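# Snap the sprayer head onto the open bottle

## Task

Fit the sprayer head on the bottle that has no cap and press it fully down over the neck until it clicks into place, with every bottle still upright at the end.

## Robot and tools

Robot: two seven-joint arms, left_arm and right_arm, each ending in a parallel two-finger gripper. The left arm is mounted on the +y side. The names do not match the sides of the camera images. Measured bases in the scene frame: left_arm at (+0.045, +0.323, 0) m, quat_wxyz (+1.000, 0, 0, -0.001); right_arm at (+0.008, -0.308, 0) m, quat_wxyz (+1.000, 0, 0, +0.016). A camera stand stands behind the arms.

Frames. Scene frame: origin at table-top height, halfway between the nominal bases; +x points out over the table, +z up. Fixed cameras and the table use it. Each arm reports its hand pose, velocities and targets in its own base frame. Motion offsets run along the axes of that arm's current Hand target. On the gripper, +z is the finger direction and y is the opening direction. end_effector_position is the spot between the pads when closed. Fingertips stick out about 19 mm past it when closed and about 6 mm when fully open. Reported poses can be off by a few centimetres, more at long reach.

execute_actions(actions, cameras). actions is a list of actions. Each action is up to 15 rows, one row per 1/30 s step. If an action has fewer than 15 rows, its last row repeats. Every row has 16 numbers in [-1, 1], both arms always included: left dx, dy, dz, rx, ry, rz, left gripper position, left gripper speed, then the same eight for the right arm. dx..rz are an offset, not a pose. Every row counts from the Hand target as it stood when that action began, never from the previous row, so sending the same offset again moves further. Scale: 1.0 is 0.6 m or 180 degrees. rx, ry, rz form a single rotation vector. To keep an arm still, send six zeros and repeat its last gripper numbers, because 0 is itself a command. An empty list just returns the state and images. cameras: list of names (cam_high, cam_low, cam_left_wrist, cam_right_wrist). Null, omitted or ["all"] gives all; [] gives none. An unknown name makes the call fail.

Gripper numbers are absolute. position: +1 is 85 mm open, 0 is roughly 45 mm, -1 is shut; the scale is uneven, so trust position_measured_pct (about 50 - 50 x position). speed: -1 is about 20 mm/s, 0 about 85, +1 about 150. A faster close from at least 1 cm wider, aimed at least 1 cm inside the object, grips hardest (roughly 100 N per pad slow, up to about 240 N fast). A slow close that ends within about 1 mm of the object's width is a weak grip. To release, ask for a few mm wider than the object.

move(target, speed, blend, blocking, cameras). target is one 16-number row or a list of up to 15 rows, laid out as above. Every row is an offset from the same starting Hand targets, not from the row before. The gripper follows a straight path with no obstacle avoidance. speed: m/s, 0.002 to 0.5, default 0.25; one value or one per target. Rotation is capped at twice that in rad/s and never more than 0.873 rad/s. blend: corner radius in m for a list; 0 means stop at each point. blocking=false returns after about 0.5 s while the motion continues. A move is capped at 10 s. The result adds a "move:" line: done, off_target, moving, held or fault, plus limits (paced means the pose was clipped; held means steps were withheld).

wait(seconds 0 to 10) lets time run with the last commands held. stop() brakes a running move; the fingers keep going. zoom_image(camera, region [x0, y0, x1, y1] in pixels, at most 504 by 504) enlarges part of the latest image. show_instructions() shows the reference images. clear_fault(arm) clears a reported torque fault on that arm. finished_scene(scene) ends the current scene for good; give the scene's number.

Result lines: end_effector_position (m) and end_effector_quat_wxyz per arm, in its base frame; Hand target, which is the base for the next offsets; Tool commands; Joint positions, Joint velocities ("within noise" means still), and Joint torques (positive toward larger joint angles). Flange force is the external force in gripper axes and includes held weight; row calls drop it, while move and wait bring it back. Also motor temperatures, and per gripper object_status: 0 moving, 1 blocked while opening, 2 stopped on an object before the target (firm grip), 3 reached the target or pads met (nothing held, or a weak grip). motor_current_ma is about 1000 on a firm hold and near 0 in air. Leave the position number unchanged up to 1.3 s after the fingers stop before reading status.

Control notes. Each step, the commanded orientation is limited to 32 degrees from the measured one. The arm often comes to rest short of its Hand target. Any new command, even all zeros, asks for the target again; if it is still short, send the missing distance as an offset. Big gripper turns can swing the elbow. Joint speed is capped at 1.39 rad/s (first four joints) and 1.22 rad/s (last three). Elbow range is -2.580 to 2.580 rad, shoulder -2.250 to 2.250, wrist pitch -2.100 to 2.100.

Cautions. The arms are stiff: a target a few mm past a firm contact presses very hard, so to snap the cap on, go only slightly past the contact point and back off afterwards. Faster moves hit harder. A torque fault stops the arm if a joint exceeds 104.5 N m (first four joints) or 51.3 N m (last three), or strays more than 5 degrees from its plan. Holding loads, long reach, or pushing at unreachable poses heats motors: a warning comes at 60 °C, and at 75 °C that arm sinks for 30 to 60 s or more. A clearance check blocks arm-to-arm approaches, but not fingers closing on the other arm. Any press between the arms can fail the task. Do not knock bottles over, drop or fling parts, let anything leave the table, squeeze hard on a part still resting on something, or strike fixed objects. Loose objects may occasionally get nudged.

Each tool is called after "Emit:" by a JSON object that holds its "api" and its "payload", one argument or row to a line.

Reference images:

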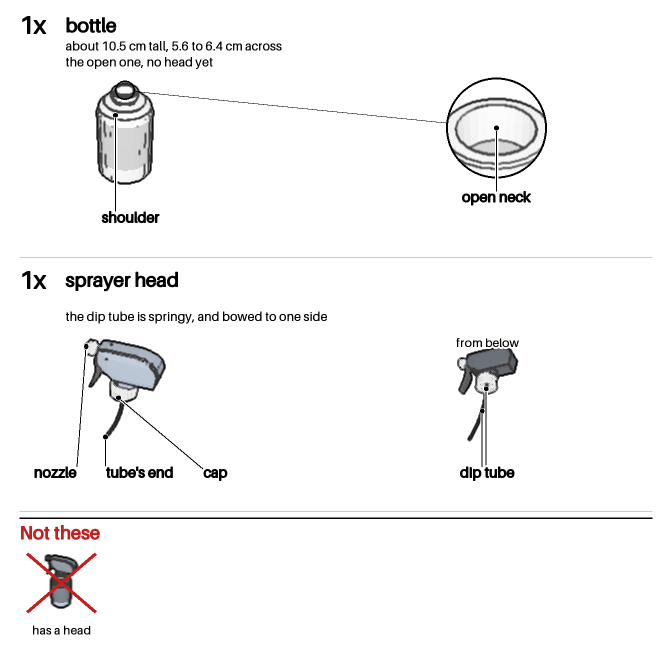

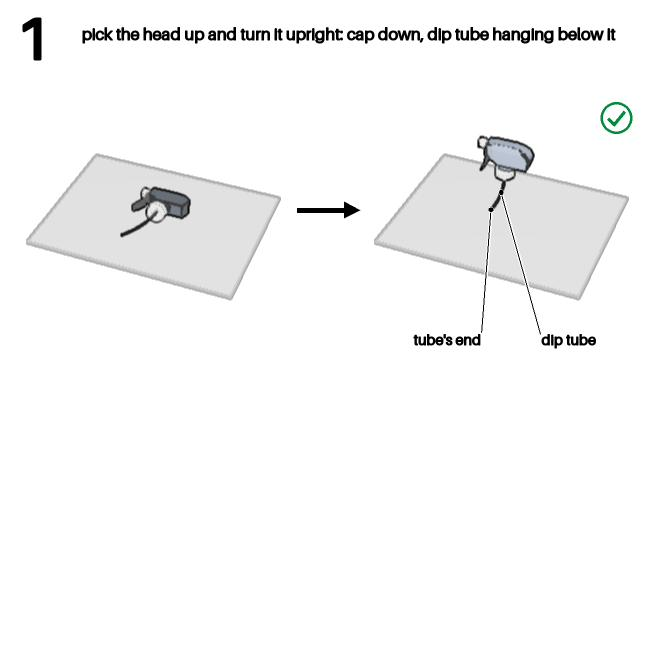

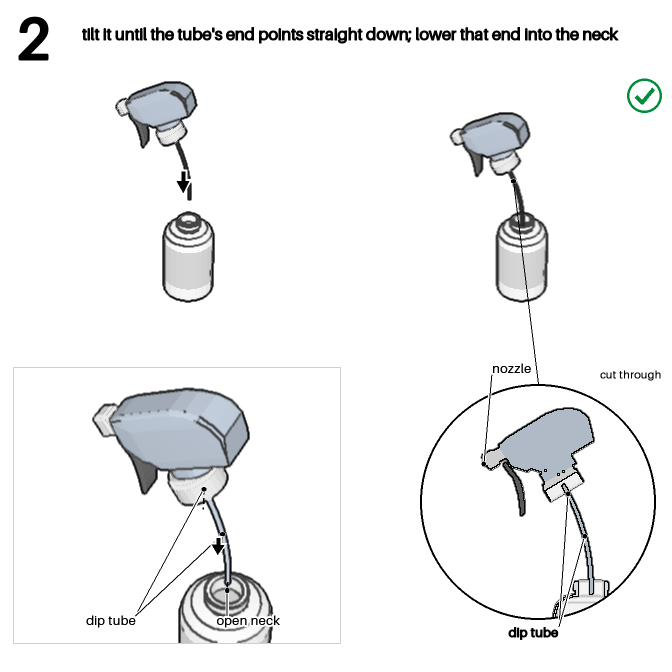

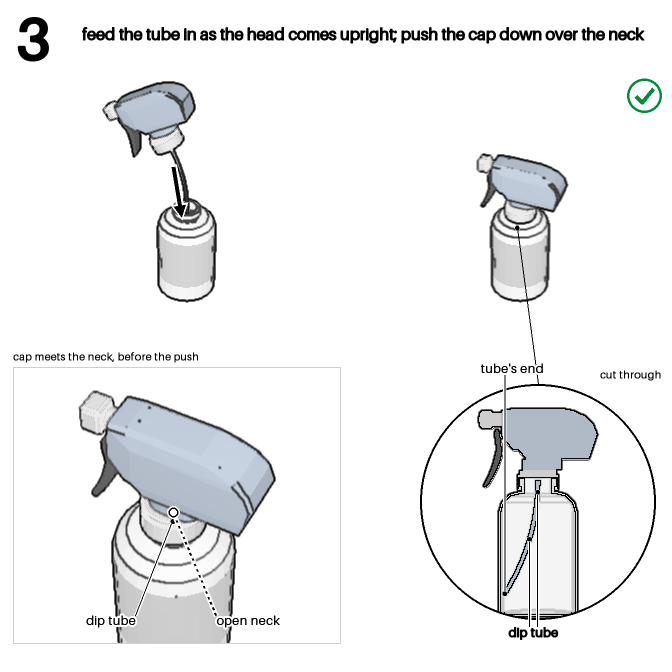

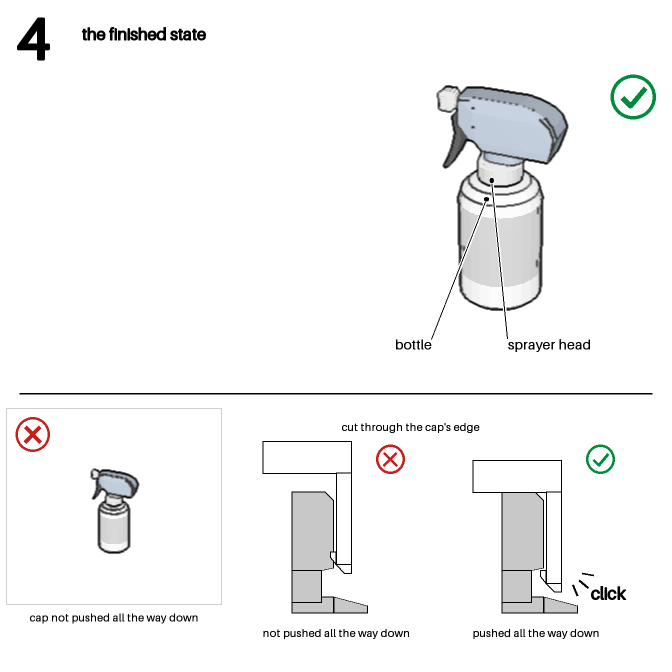

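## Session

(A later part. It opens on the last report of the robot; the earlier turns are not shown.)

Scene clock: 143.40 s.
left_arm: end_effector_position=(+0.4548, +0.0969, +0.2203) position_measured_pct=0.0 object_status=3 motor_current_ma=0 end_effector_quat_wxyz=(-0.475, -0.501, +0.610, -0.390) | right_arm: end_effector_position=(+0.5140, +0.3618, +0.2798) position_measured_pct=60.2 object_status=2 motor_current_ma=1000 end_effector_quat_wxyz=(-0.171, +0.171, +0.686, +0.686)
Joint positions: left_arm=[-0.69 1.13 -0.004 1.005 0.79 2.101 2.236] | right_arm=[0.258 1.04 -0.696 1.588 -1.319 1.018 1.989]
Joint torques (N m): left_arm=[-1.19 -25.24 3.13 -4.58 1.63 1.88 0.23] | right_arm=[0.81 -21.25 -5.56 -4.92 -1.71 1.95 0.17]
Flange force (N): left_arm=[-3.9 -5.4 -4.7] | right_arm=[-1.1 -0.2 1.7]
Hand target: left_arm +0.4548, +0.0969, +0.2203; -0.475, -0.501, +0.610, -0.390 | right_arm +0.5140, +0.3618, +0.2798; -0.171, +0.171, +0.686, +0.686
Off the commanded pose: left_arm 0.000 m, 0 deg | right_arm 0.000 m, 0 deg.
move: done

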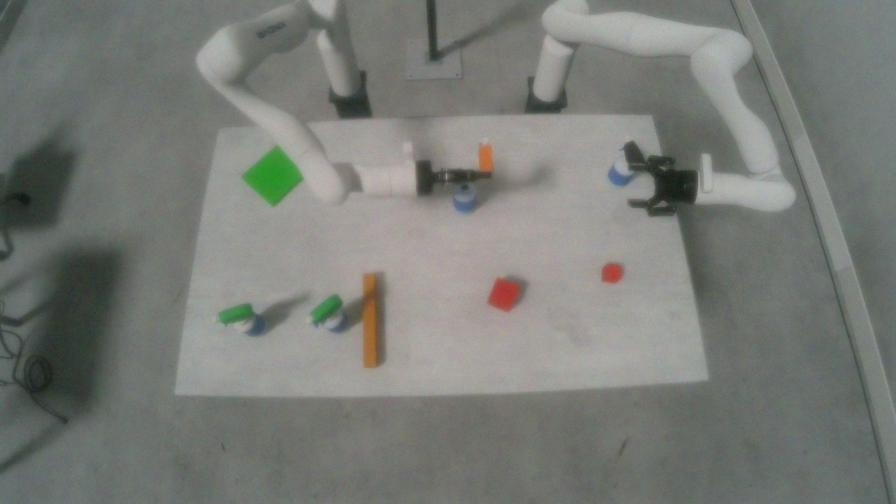

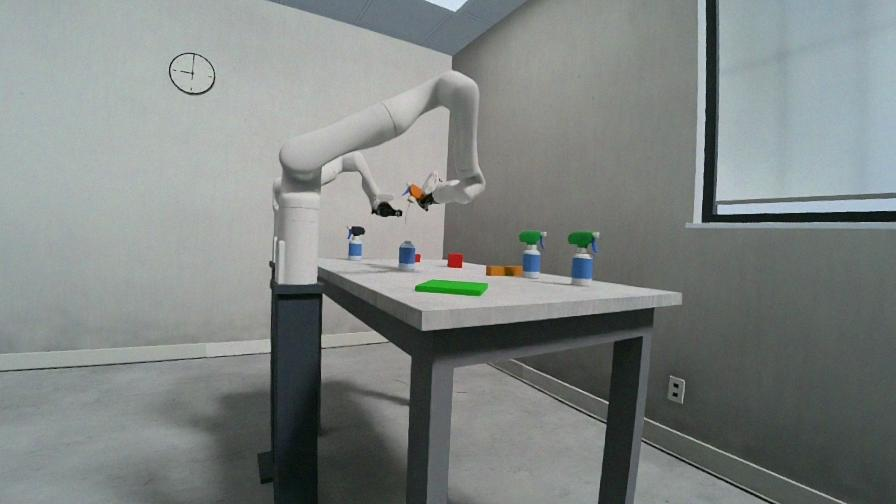

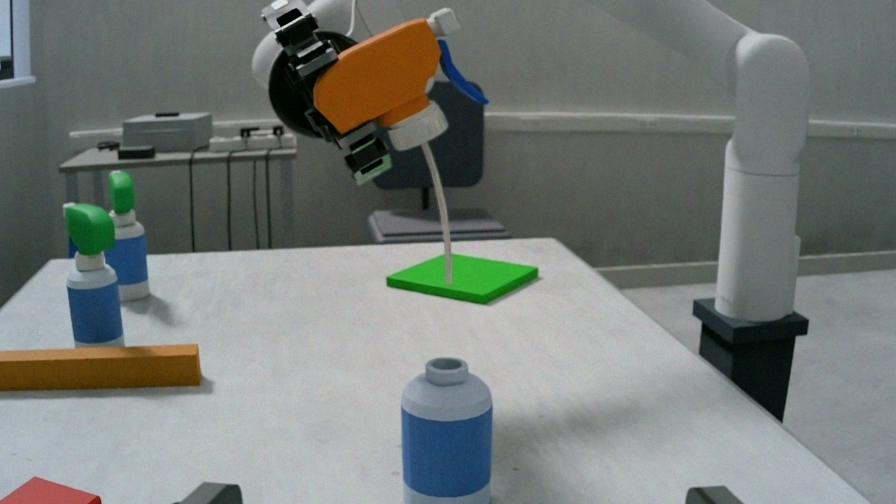

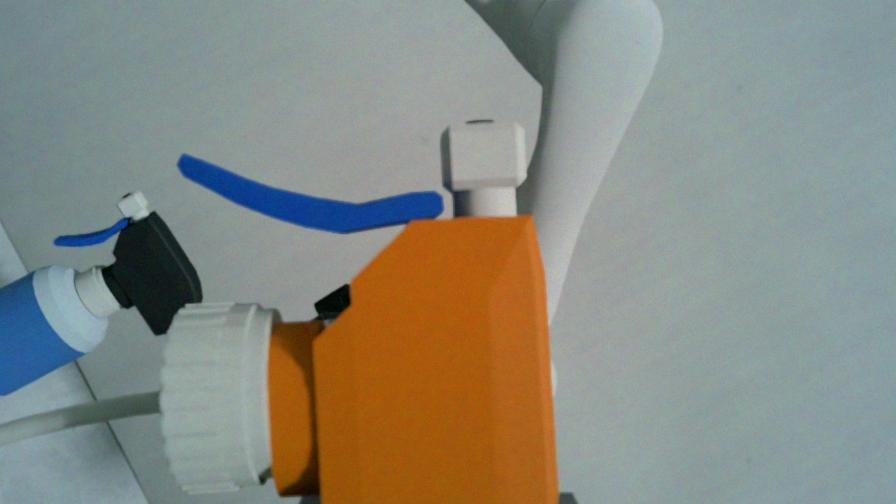

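Emit:
{"api": "move", "payload": {
  "target": [0.0805,-0.366,0.1147,-0.1997,-0.01,0.0538,1,1,0,0,0,0,0,0,-0.4,-0.8],
  "speed": 0.2
}}

Scene clock: 159.60 s.
left_arm: end_effector_position=(+0.6537, -0.0234, +0.2500) position_measured_pct=0.0 object_status=3 motor_current_ma=0 end_effector_quat_wxyz=(-0.346, -0.476, +0.697, -0.411) | right_arm: end_effector_position=(+0.5140, +0.3618, +0.2797) position_measured_pct=60.2 object_status=2 motor_current_ma=1000 end_effector_quat_wxyz=(-0.171, +0.171, +0.686, +0.686)
Joint positions: left_arm=[-0.4 1.442 0.841 0.035 0.295 2.045 2.761] | right_arm=[0.258 1.04 -0.696 1.588 -1.319 1.018 1.989]
Joint torques (N m): left_arm=[-1.14 -29.22 3.88 -4.5 2.47 -0.03 0.21] | right_arm=[0.84 -21.21 -5.53 -4.92 -1.68 1.94 0.15]
Flange force (N): left_arm=no reading | right_arm=[-1.0 -0.2 1.8]
Hand target: left_arm +0.6548, -0.0230, +0.2502; -0.521, -0.329, +0.744, -0.259 | right_arm +0.5140, +0.3618, +0.2797; -0.171, +0.171, +0.686, +0.686
Off the commanded pose: left_arm 0.001 m, 41 deg; orientation clipped | right_arm 0.000 m, 0 deg.
elbow stopped short (left arm): the move would have taken joint 4 (elbow) straighter than the controller allows.
move: off_target (left_arm); limits=paced

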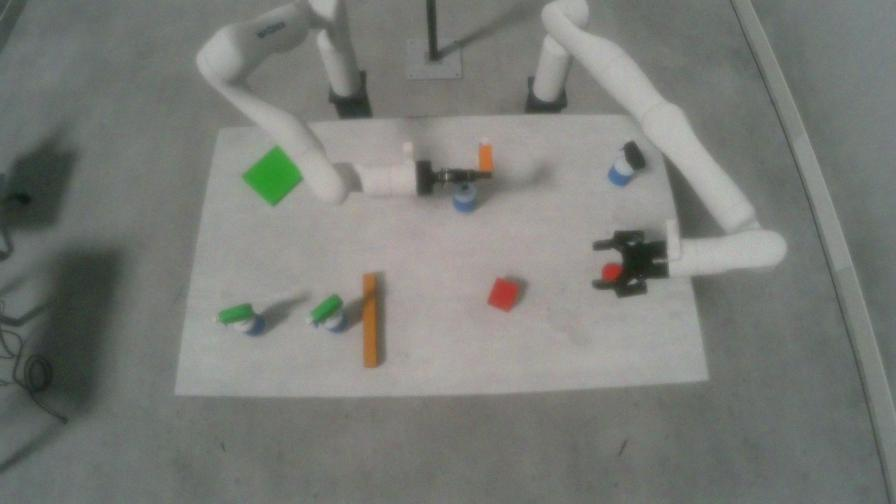

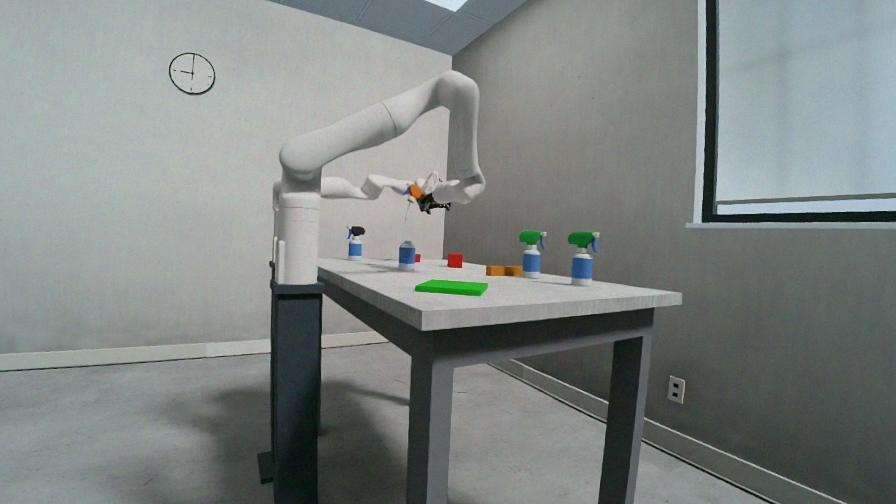

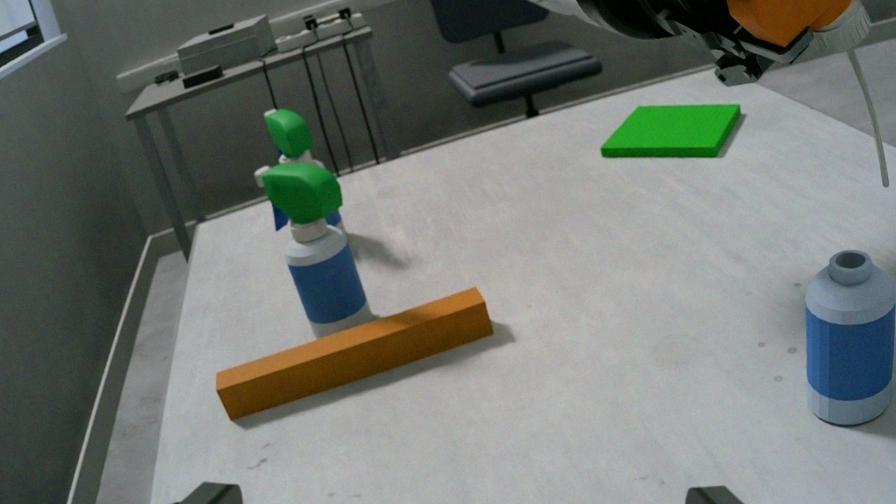

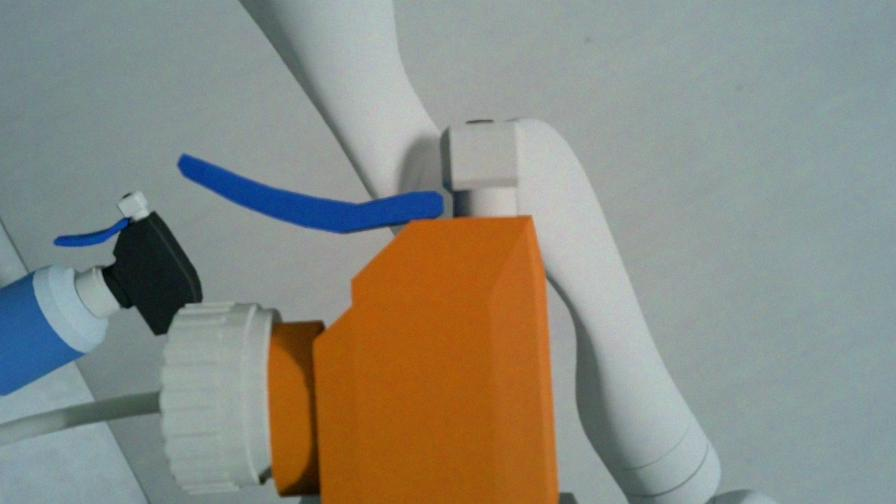

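Emit:
{"api": "move", "payload": {
  "target": [-0.011,0.385,0.072,0.1523,0.0219,-0.0588,1,1,-0.0085,-0.069,-0.0533,0,0,-0.028,-0.4,-0.8],
  "speed": 0.15
}}

Emit:
{"api": "zoom_image", "payload": {
  "camera": "cam_left_wrist",
  "region": [340, 150, 560, 420]
}}

Emit:
{"api": "zoom_image", "payload": {
  "camera": "cam_high",
  "region": [420, 130, 540, 230]
}}

Scene clock: 183.03 s.
left_arm: end_effector_position=(+0.4550, +0.0970, +0.2202) position_measured_pct=0.0 object_status=3 motor_current_ma=0 end_effector_quat_wxyz=(-0.475, -0.500, +0.610, -0.390) | right_arm: end_effector_position=(+0.4991, +0.3298, +0.2408) position_measured_pct=60.2 object_status=2 motor_current_ma=1000 end_effector_quat_wxyz=(-0.141, +0.140, +0.693, +0.693)
Joint positions: left_arm=[-0.989 1.257 0.799 1.023 0.304 1.863 2.603] | right_arm=[0.323 1.1 -0.682 1.646 -1.282 1.04 2.166]
Joint torques (N m): left_arm=[-1.23 -24.14 7.48 -3.1 2.44 1.13 0.21] | right_arm=[0.83 -20.74 -5.64 -3.84 -1.53 2.07 0.15]
Flange force (N): left_arm=[-4.5 -7.5 -6.0] | right_arm=[-0.8 -0.3 1.8]
Hand target: left_arm +0.4550, +0.0971, +0.2202; -0.475, -0.500, +0.610, -0.390 | right_arm +0.4991, +0.3298, +0.2408; -0.141, +0.140, +0.693, +0.693
Off the commanded pose: left_arm 0.000 m, 0 deg | right_arm 0.000 m, 0 deg.
move: done

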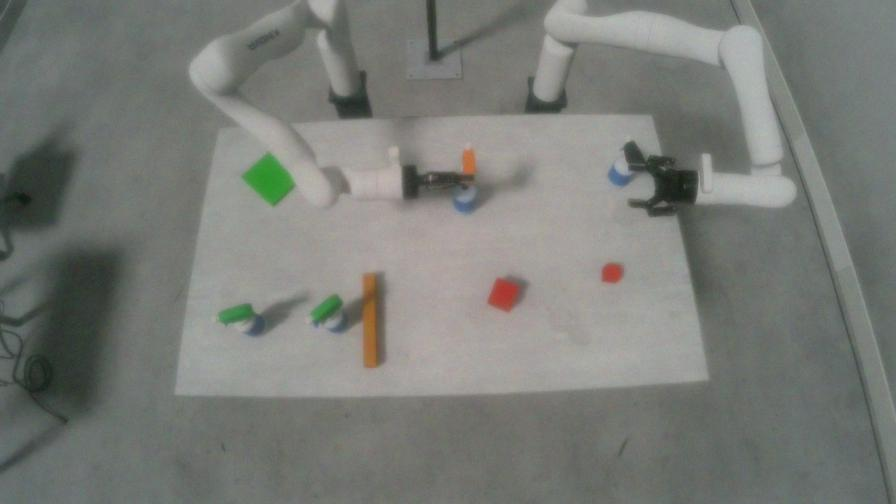

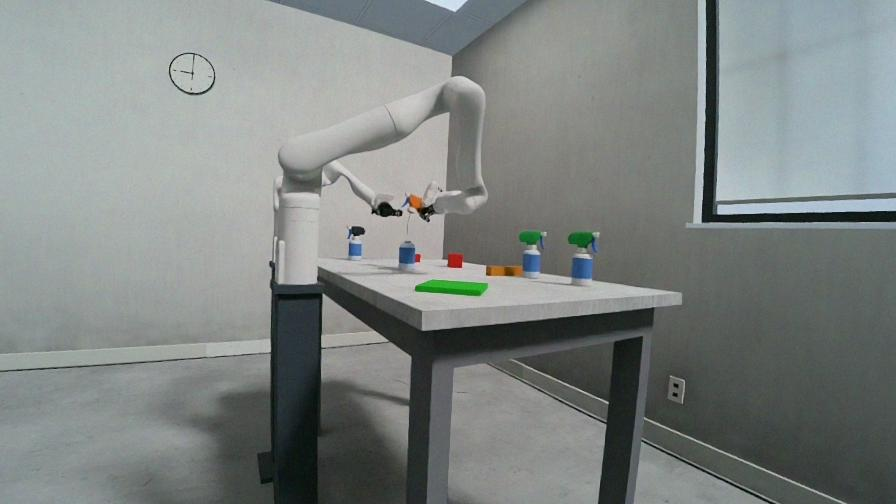

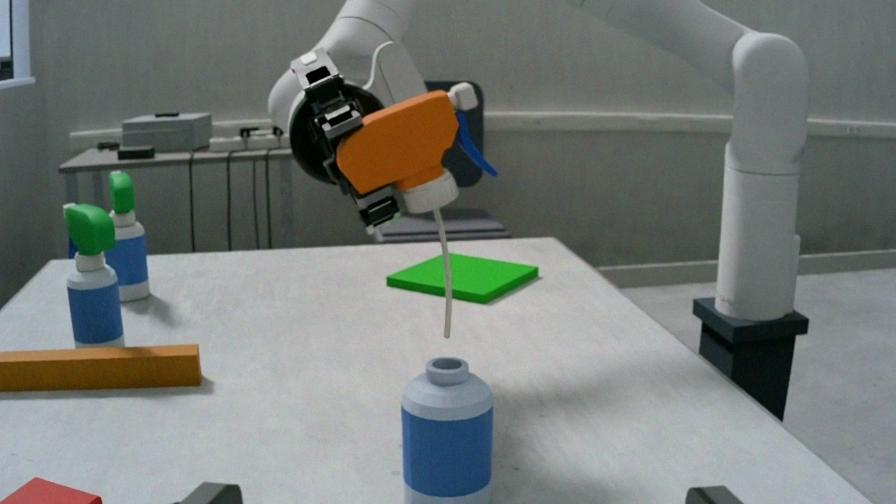

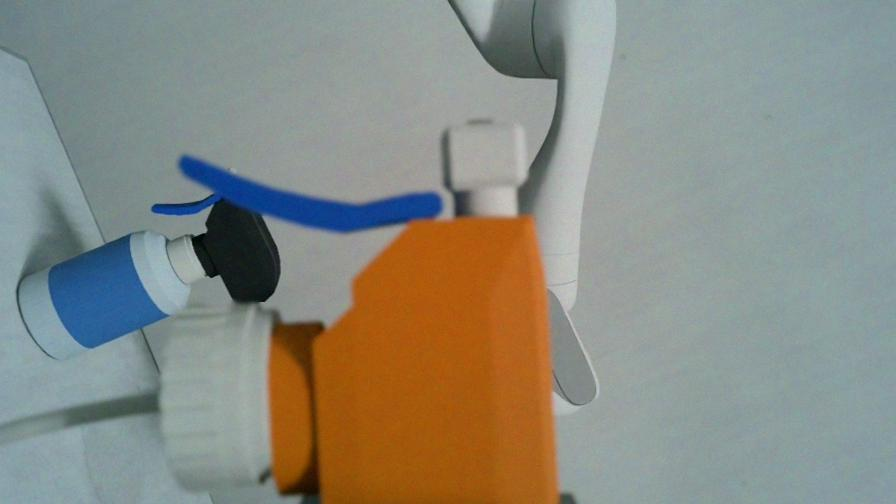

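Scaled by 1.867 from the camera's 896x504 image, which has a finer 1280x720 frame.

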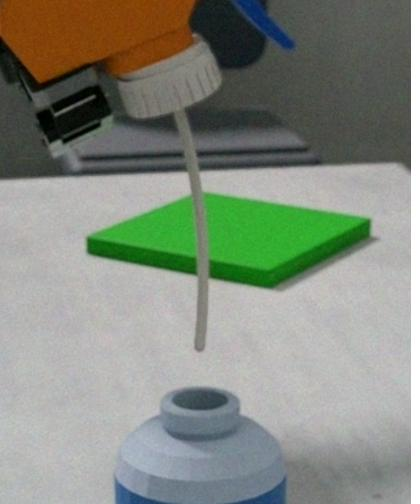

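Scaled by 4.200.

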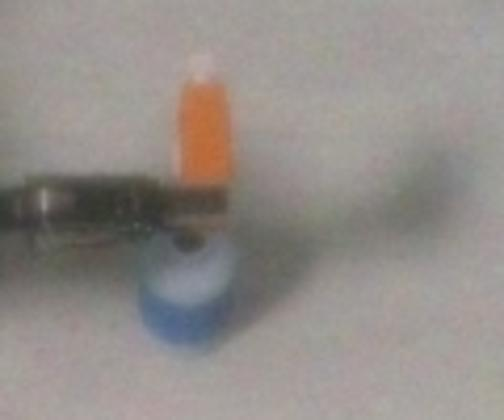

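Emit:
{"api": "move", "payload": {
  "target": [0,0,0,0,0,0,1,1,-0.0195,-0.046,0,0,0,0,-0.4,-0.8],
  "speed": 0.06,
  "cameras": ["cam_left_wrist"]
}}

Emit:
{"api": "zoom_image", "payload": {
  "camera": "cam_left_wrist",
  "region": [340, 150, 560, 420]
}}

Scene clock: 187.67 s.
left_arm: end_effector_position=(+0.4550, +0.0971, +0.2202) position_measured_pct=0.0 object_status=3 motor_current_ma=0 end_effector_quat_wxyz=(-0.475, -0.500, +0.610, -0.390) | right_arm: end_effector_position=(+0.4991, +0.3298, +0.2108) position_measured_pct=60.2 object_status=2 motor_current_ma=1000 end_effector_quat_wxyz=(-0.141, +0.140, +0.693, +0.693)
Joint positions: left_arm=[-0.989 1.257 0.799 1.023 0.304 1.863 2.603] | right_arm=[0.315 1.162 -0.668 1.633 -1.271 1.037 2.213]
Joint torques (N m): left_arm=[-1.18 -24.13 7.51 -3.09 2.46 1.11 0.2] | right_arm=[0.87 -20.99 -5.75 -3.27 -1.42 2.19 0.19]
Flange force (N): left_arm=[-4.6 -7.5 -6.1] | right_arm=[-0.9 -0.1 2.0]
Hand target: left_arm +0.4550, +0.0971, +0.2202; -0.475, -0.500, +0.610, -0.390 | right_arm +0.4991, +0.3298, +0.2108; -0.141, +0.140, +0.693, +0.693
Off the commanded pose: left_arm 0.000 m, 0 deg | right_arm 0.000 m, 0 deg.
move: done
Images, in order (width x height): cam_left_wrist 896x504.

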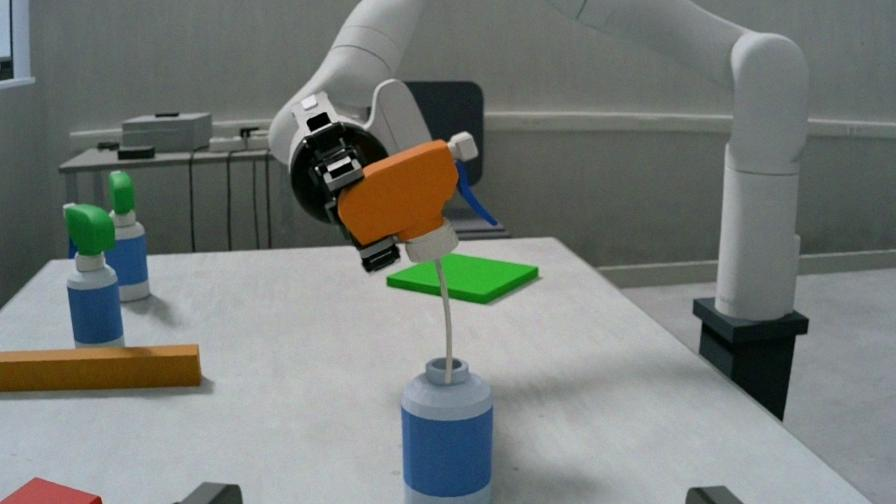

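Scaled by 1.867 from the camera's 896x504 image, which has a finer 1280x720 frame.

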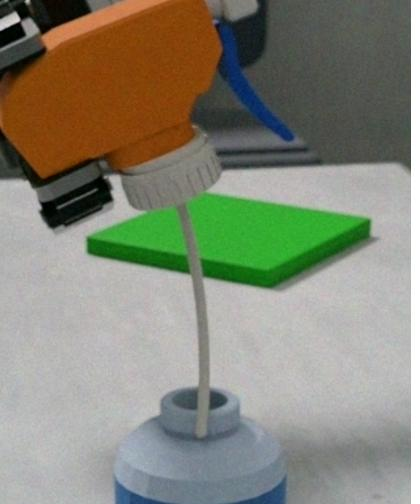

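Emit:
{"api": "move", "payload": {
  "target": [
    [0,0,0,0,0,0,1,1,0.0098,0.023,0,0,0,0,-0.4,-0.8],
    [0,0,0,0,0,0,1,1,0.0098,0.023,-0.0333,0,0,0,-0.4,-0.8]
  ],
  "speed": 0.08,
  "cameras": ["cam_left_wrist"]
}}

Emit:
{"api": "zoom_image", "payload": {
  "camera": "cam_left_wrist",
  "region": [390, 260, 510, 420]
}}

Scene clock: 198.80 s.
left_arm: end_effector_position=(+0.4550, +0.0971, +0.2202) position_measured_pct=0.0 object_status=3 motor_current_ma=0 end_effector_quat_wxyz=(-0.475, -0.500, +0.610, -0.390) | right_arm: end_effector_position=(+0.4991, +0.3098, +0.2258) position_measured_pct=60.2 object_status=2 motor_current_ma=1000 end_effector_quat_wxyz=(-0.141, +0.140, +0.693, +0.693)
Joint positions: left_arm=[-0.989 1.257 0.799 1.023 0.304 1.863 2.603] | right_arm=[0.351 1.125 -0.661 1.642 -1.249 1.07 2.177]
Joint torques (N m): left_arm=[-1.21 -24.16 7.48 -3.11 2.46 1.09 0.17] | right_arm=[0.81 -20.78 -5.55 -3.47 -1.52 2.11 0.11]
Flange force (N): left_arm=[-4.5 -7.6 -6.1] | right_arm=[-0.8 -0.2 1.8]
Hand target: left_arm +0.4550, +0.0971, +0.2202; -0.475, -0.500, +0.610, -0.390 | right_arm +0.4991, +0.3098, +0.2258; -0.141, +0.140, +0.693, +0.693
Off the commanded pose: left_arm 0.000 m, 0 deg | right_arm 0.000 m, 0 deg.
move: done
Images, in order (width x height): cam_left_wrist 896x504.

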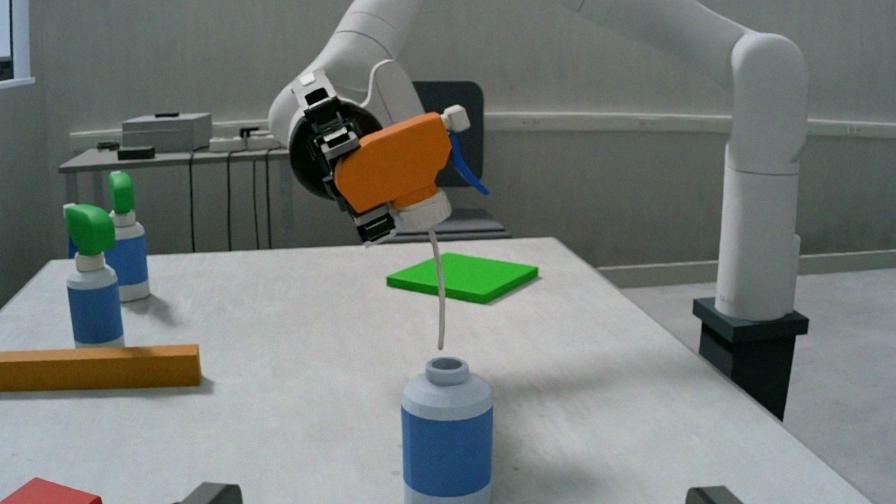

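Scaled by 3.150 from the camera's 896x504 image, which has a finer 1280x720 frame.

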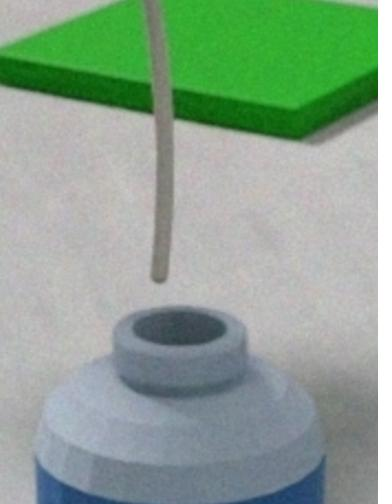

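Emit:
{"api": "move", "payload": {
  "target": [0,0,0,0,0,0,1,1,-0.0046,-0.0288,0,0,0,0,-0.4,-0.8],
  "speed": 0.06,
  "cameras": ["cam_left_wrist"]
}}

Emit:
{"api": "zoom_image", "payload": {
  "camera": "cam_left_wrist",
  "region": [390, 260, 510, 420]
}}

Scene clock: 203.90 s.
left_arm: end_effector_position=(+0.4550, +0.0971, +0.2202) position_measured_pct=0.0 object_status=3 motor_current_ma=0 end_effector_quat_wxyz=(-0.475, -0.500, +0.610, -0.390) | right_arm: end_effector_position=(+0.4949, +0.3098, +0.2088) position_measured_pct=60.2 object_status=2 motor_current_ma=1000 end_effector_quat_wxyz=(-0.141, +0.140, +0.693, +0.693)
Joint positions: left_arm=[-0.989 1.257 0.799 1.023 0.304 1.863 2.603] | right_arm=[0.351 1.158 -0.655 1.649 -1.247 1.064 2.214]
Joint torques (N m): left_arm=[-1.18 -24.17 7.52 -3.12 2.47 1.09 0.21] | right_arm=[0.8 -20.75 -5.6 -3.11 -1.39 2.15 0.18]
Flange force (N): left_arm=[-4.6 -7.4 -6.1] | right_arm=[-0.8 -0.1 1.9]
Hand target: left_arm +0.4550, +0.0971, +0.2202; -0.475, -0.500, +0.610, -0.390 | right_arm +0.4949, +0.3098, +0.2088; -0.141, +0.140, +0.693, +0.693
Off the commanded pose: left_arm 0.000 m, 0 deg | right_arm 0.000 m, 0 deg.
move: done
Images, in order (width x height): cam_left_wrist 896x504.

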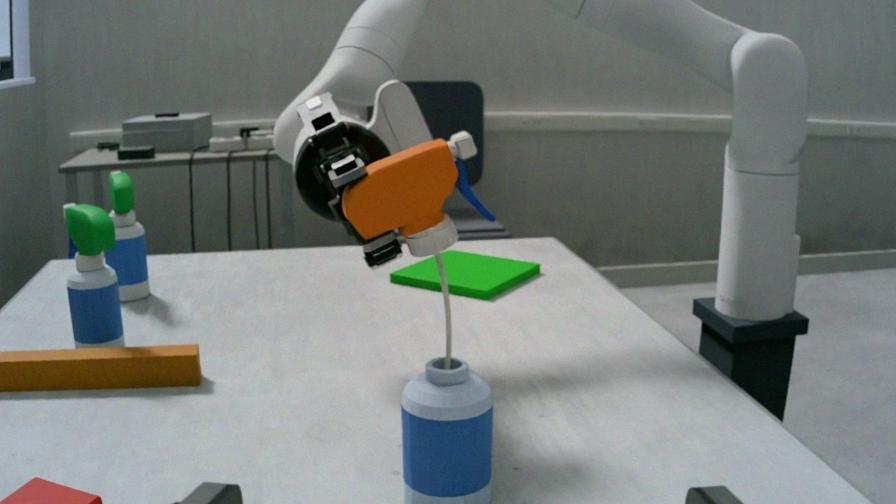

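Scaled by 3.150 from the camera's 896x504 image, which has a finer 1280x720 frame.

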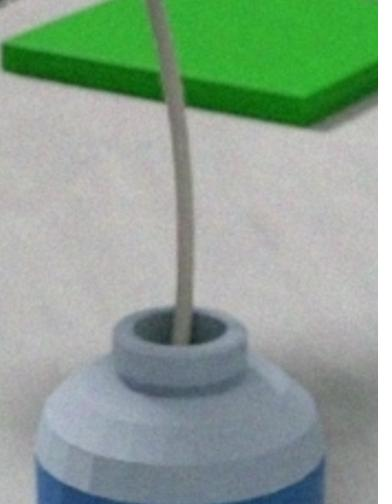

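Emit:
{"api": "move", "payload": {
  "target": [0,0,0,0,0,0,1,1,-0.0052,-0.0123,0,0,0,0,-0.4,-0.8],
  "speed": 0.05,
  "cameras": ["cam_left_wrist"]
}}

Emit:
{"api": "zoom_image", "payload": {
  "camera": "cam_left_wrist",
  "region": [390, 260, 510, 420]
}}

Scene clock: 207.00 s.
left_arm: end_effector_position=(+0.4550, +0.0971, +0.2202) position_measured_pct=0.0 object_status=3 motor_current_ma=0 end_effector_quat_wxyz=(-0.475, -0.500, +0.610, -0.390) | right_arm: end_effector_position=(+0.4949, +0.3098, +0.2008) position_measured_pct=60.2 object_status=2 motor_current_ma=1000 end_effector_quat_wxyz=(-0.141, +0.140, +0.693, +0.693)
Joint positions: left_arm=[-0.989 1.257 0.799 1.023 0.304 1.863 2.603] | right_arm=[0.349 1.175 -0.651 1.645 -1.243 1.063 2.226]
Joint torques (N m): left_arm=[-1.18 -24.15 7.47 -3.09 2.45 1.13 0.2] | right_arm=[0.84 -20.94 -5.64 -2.99 -1.41 2.19 0.13]
Flange force (N): left_arm=[-4.5 -7.5 -6.1] | right_arm=[-0.9 -0.4 2.0]
Hand target: left_arm +0.4550, +0.0971, +0.2202; -0.475, -0.500, +0.610, -0.390 | right_arm +0.4949, +0.3098, +0.2008; -0.141, +0.140, +0.693, +0.693
Off the commanded pose: left_arm 0.000 m, 0 deg | right_arm 0.000 m, 0 deg.
move: done
Images, in order (width x height): cam_left_wrist 896x504.

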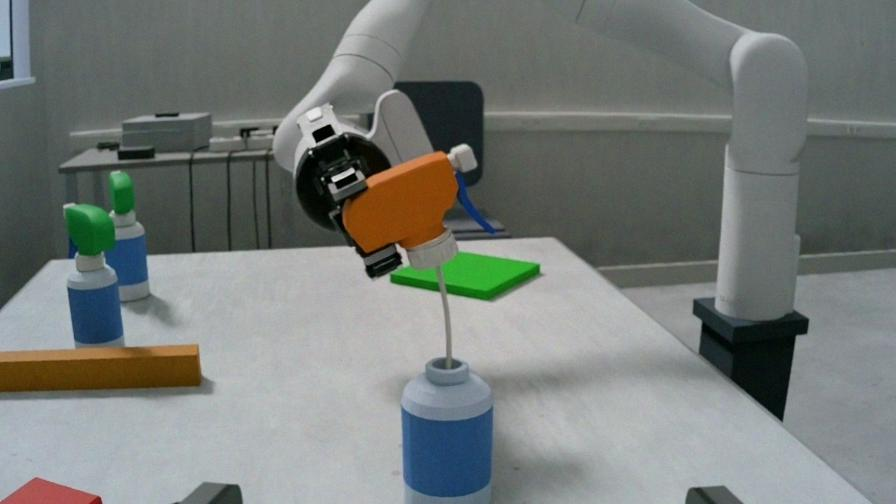

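Scaled by 3.150 from the camera's 896x504 image, which has a finer 1280x720 frame.

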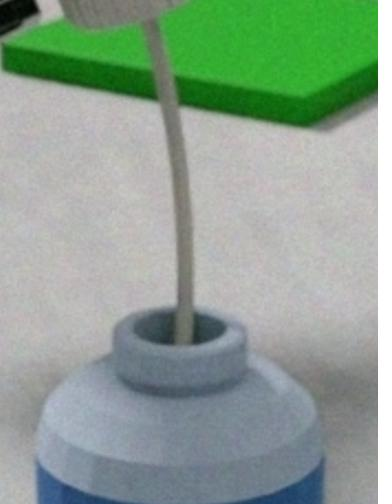

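Emit:
{"api": "move", "payload": {
  "target": [0,0,0,0,0,0,1,1,0,-0.032,0,0,0,-0.0389,-0.4,-0.8],
  "speed": 0.04,
  "cameras": ["cam_left_wrist","cam_high"]
}}

Emit:
{"api": "zoom_image", "payload": {
  "camera": "cam_left_wrist",
  "region": [340, 200, 540, 420]
}}

Emit:
{"api": "zoom_image", "payload": {
  "camera": "cam_high",
  "region": [420, 130, 540, 230]
}}

Scene clock: 231.37 s.
left_arm: end_effector_position=(+0.4550, +0.0971, +0.2202) position_measured_pct=0.0 object_status=3 motor_current_ma=0 end_effector_quat_wxyz=(-0.475, -0.500, +0.610, -0.390) | right_arm: end_effector_position=(+0.4874, +0.3098, +0.1831) position_measured_pct=60.2 object_status=2 motor_current_ma=1000 end_effector_quat_wxyz=(-0.098, +0.098, +0.700, +0.700)
Joint positions: left_arm=[-0.989 1.257 0.799 1.023 0.304 1.863 2.603] | right_arm=[0.361 1.214 -0.662 1.66 -1.231 1.041 2.388]
Joint torques (N m): left_arm=[-1.16 -24.14 7.53 -3.08 2.45 1.09 0.18] | right_arm=[0.79 -20.71 -5.85 -2.46 -1.27 2.27 0.17]
Flange force (N): left_arm=[-4.6 -7.5 -6.3] | right_arm=[-0.8 -0.3 2.0]
Hand target: left_arm +0.4550, +0.0971, +0.2202; -0.475, -0.500, +0.610, -0.390 | right_arm +0.4874, +0.3098, +0.1831; -0.098, +0.098, +0.700, +0.700
Off the commanded pose: left_arm 0.000 m, 0 deg | right_arm 0.000 m, 0 deg.
move: done
Images, in order (width x height): cam_high 896x504, cam_left_wrist 896x504.

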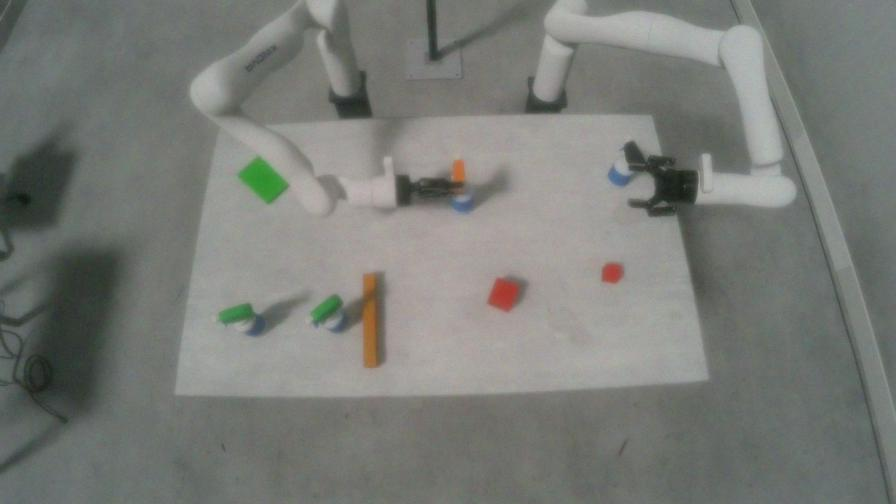

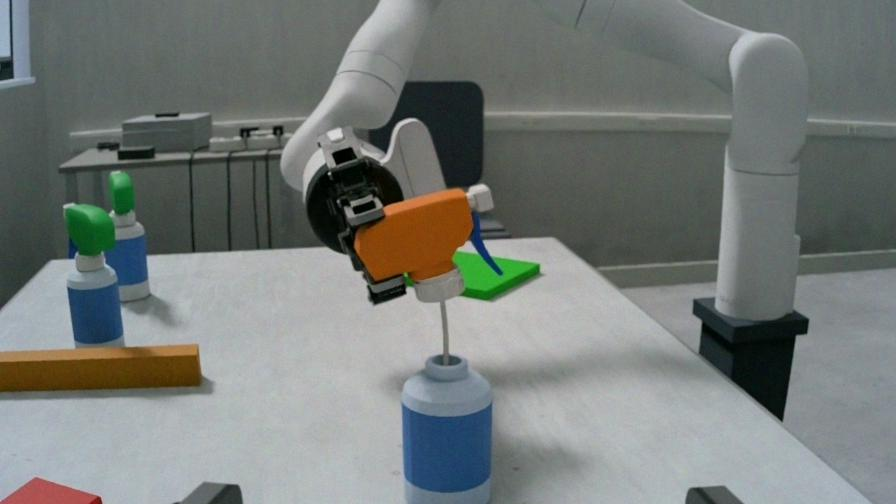

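Scaled by 2.291 from the camera's 896x504 image, which has a finer 1280x720 frame.

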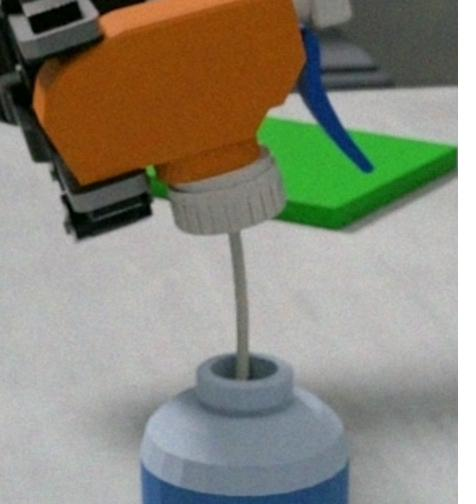

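Scaled by 4.200.

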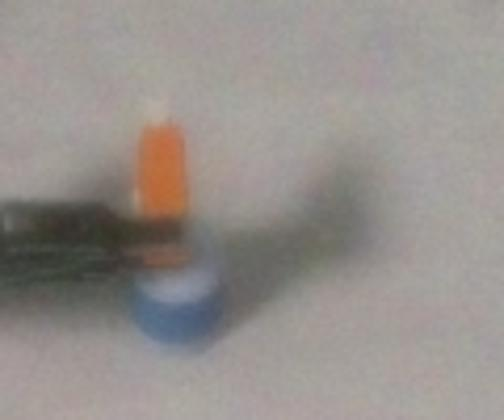

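Emit:
{"api": "move", "payload": {
  "target": [0,0,0,0,0,0,1,1,0,0,0.0133,0,0,0,-0.4,-0.8],
  "speed": 0.04,
  "cameras": ["cam_left_wrist","cam_high"]
}}

Emit:
{"api": "zoom_image", "payload": {
  "camera": "cam_left_wrist",
  "region": [340, 200, 540, 420]
}}

Emit:
{"api": "zoom_image", "payload": {
  "camera": "cam_high",
  "region": [420, 130, 540, 230]
}}

Scene clock: 237.67 s.
left_arm: end_effector_position=(+0.4550, +0.0971, +0.2202) position_measured_pct=0.0 object_status=3 motor_current_ma=0 end_effector_quat_wxyz=(-0.475, -0.500, +0.610, -0.390) | right_arm: end_effector_position=(+0.4874, +0.3178, +0.1831) position_measured_pct=60.2 object_status=2 motor_current_ma=1000 end_effector_quat_wxyz=(-0.098, +0.098, +0.700, +0.700)
Joint positions: left_arm=[-0.989 1.257 0.799 1.023 0.304 1.863 2.603] | right_arm=[0.348 1.216 -0.669 1.66 -1.243 1.028 2.394]
Joint torques (N m): left_arm=[-1.22 -24.18 7.51 -3.08 2.48 1.12 0.2] | right_arm=[0.78 -20.76 -5.9 -2.43 -1.24 2.23 0.18]
Flange force (N): left_arm=[-4.7 -7.6 -6.2] | right_arm=[-1.0 -0.3 2.0]
Hand target: left_arm +0.4550, +0.0971, +0.2202; -0.475, -0.500, +0.610, -0.390 | right_arm +0.4874, +0.3178, +0.1831; -0.098, +0.098, +0.700, +0.700
Off the commanded pose: left_arm 0.000 m, 0 deg | right_arm 0.000 m, 0 deg.
move: done
Images, in order (width x height): cam_high 896x504, cam_left_wrist 896x504.

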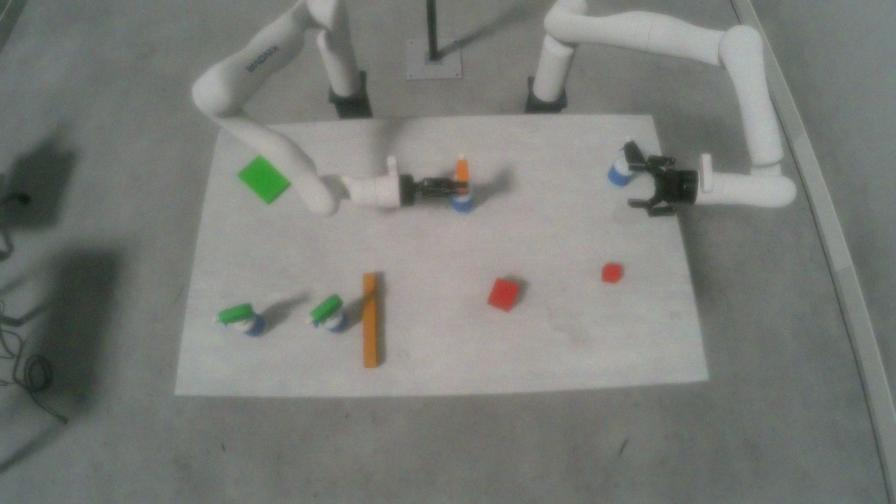

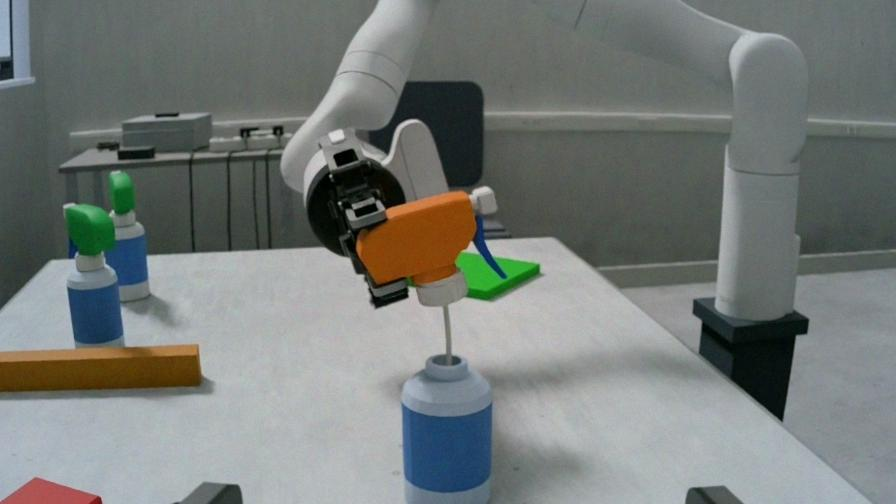

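Scaled by 2.291 from the camera's 896x504 image, which has a finer 1280x720 frame.

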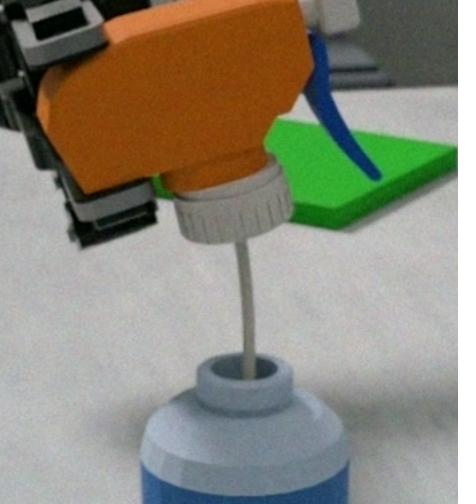

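Scaled by 4.200.

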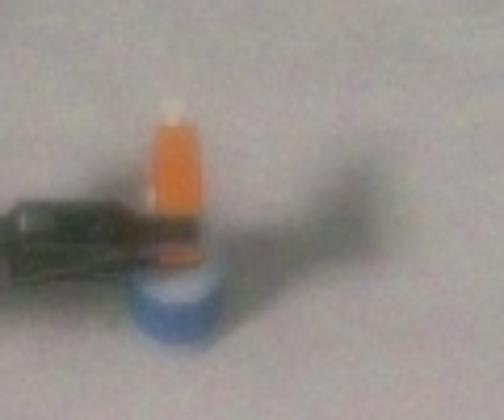

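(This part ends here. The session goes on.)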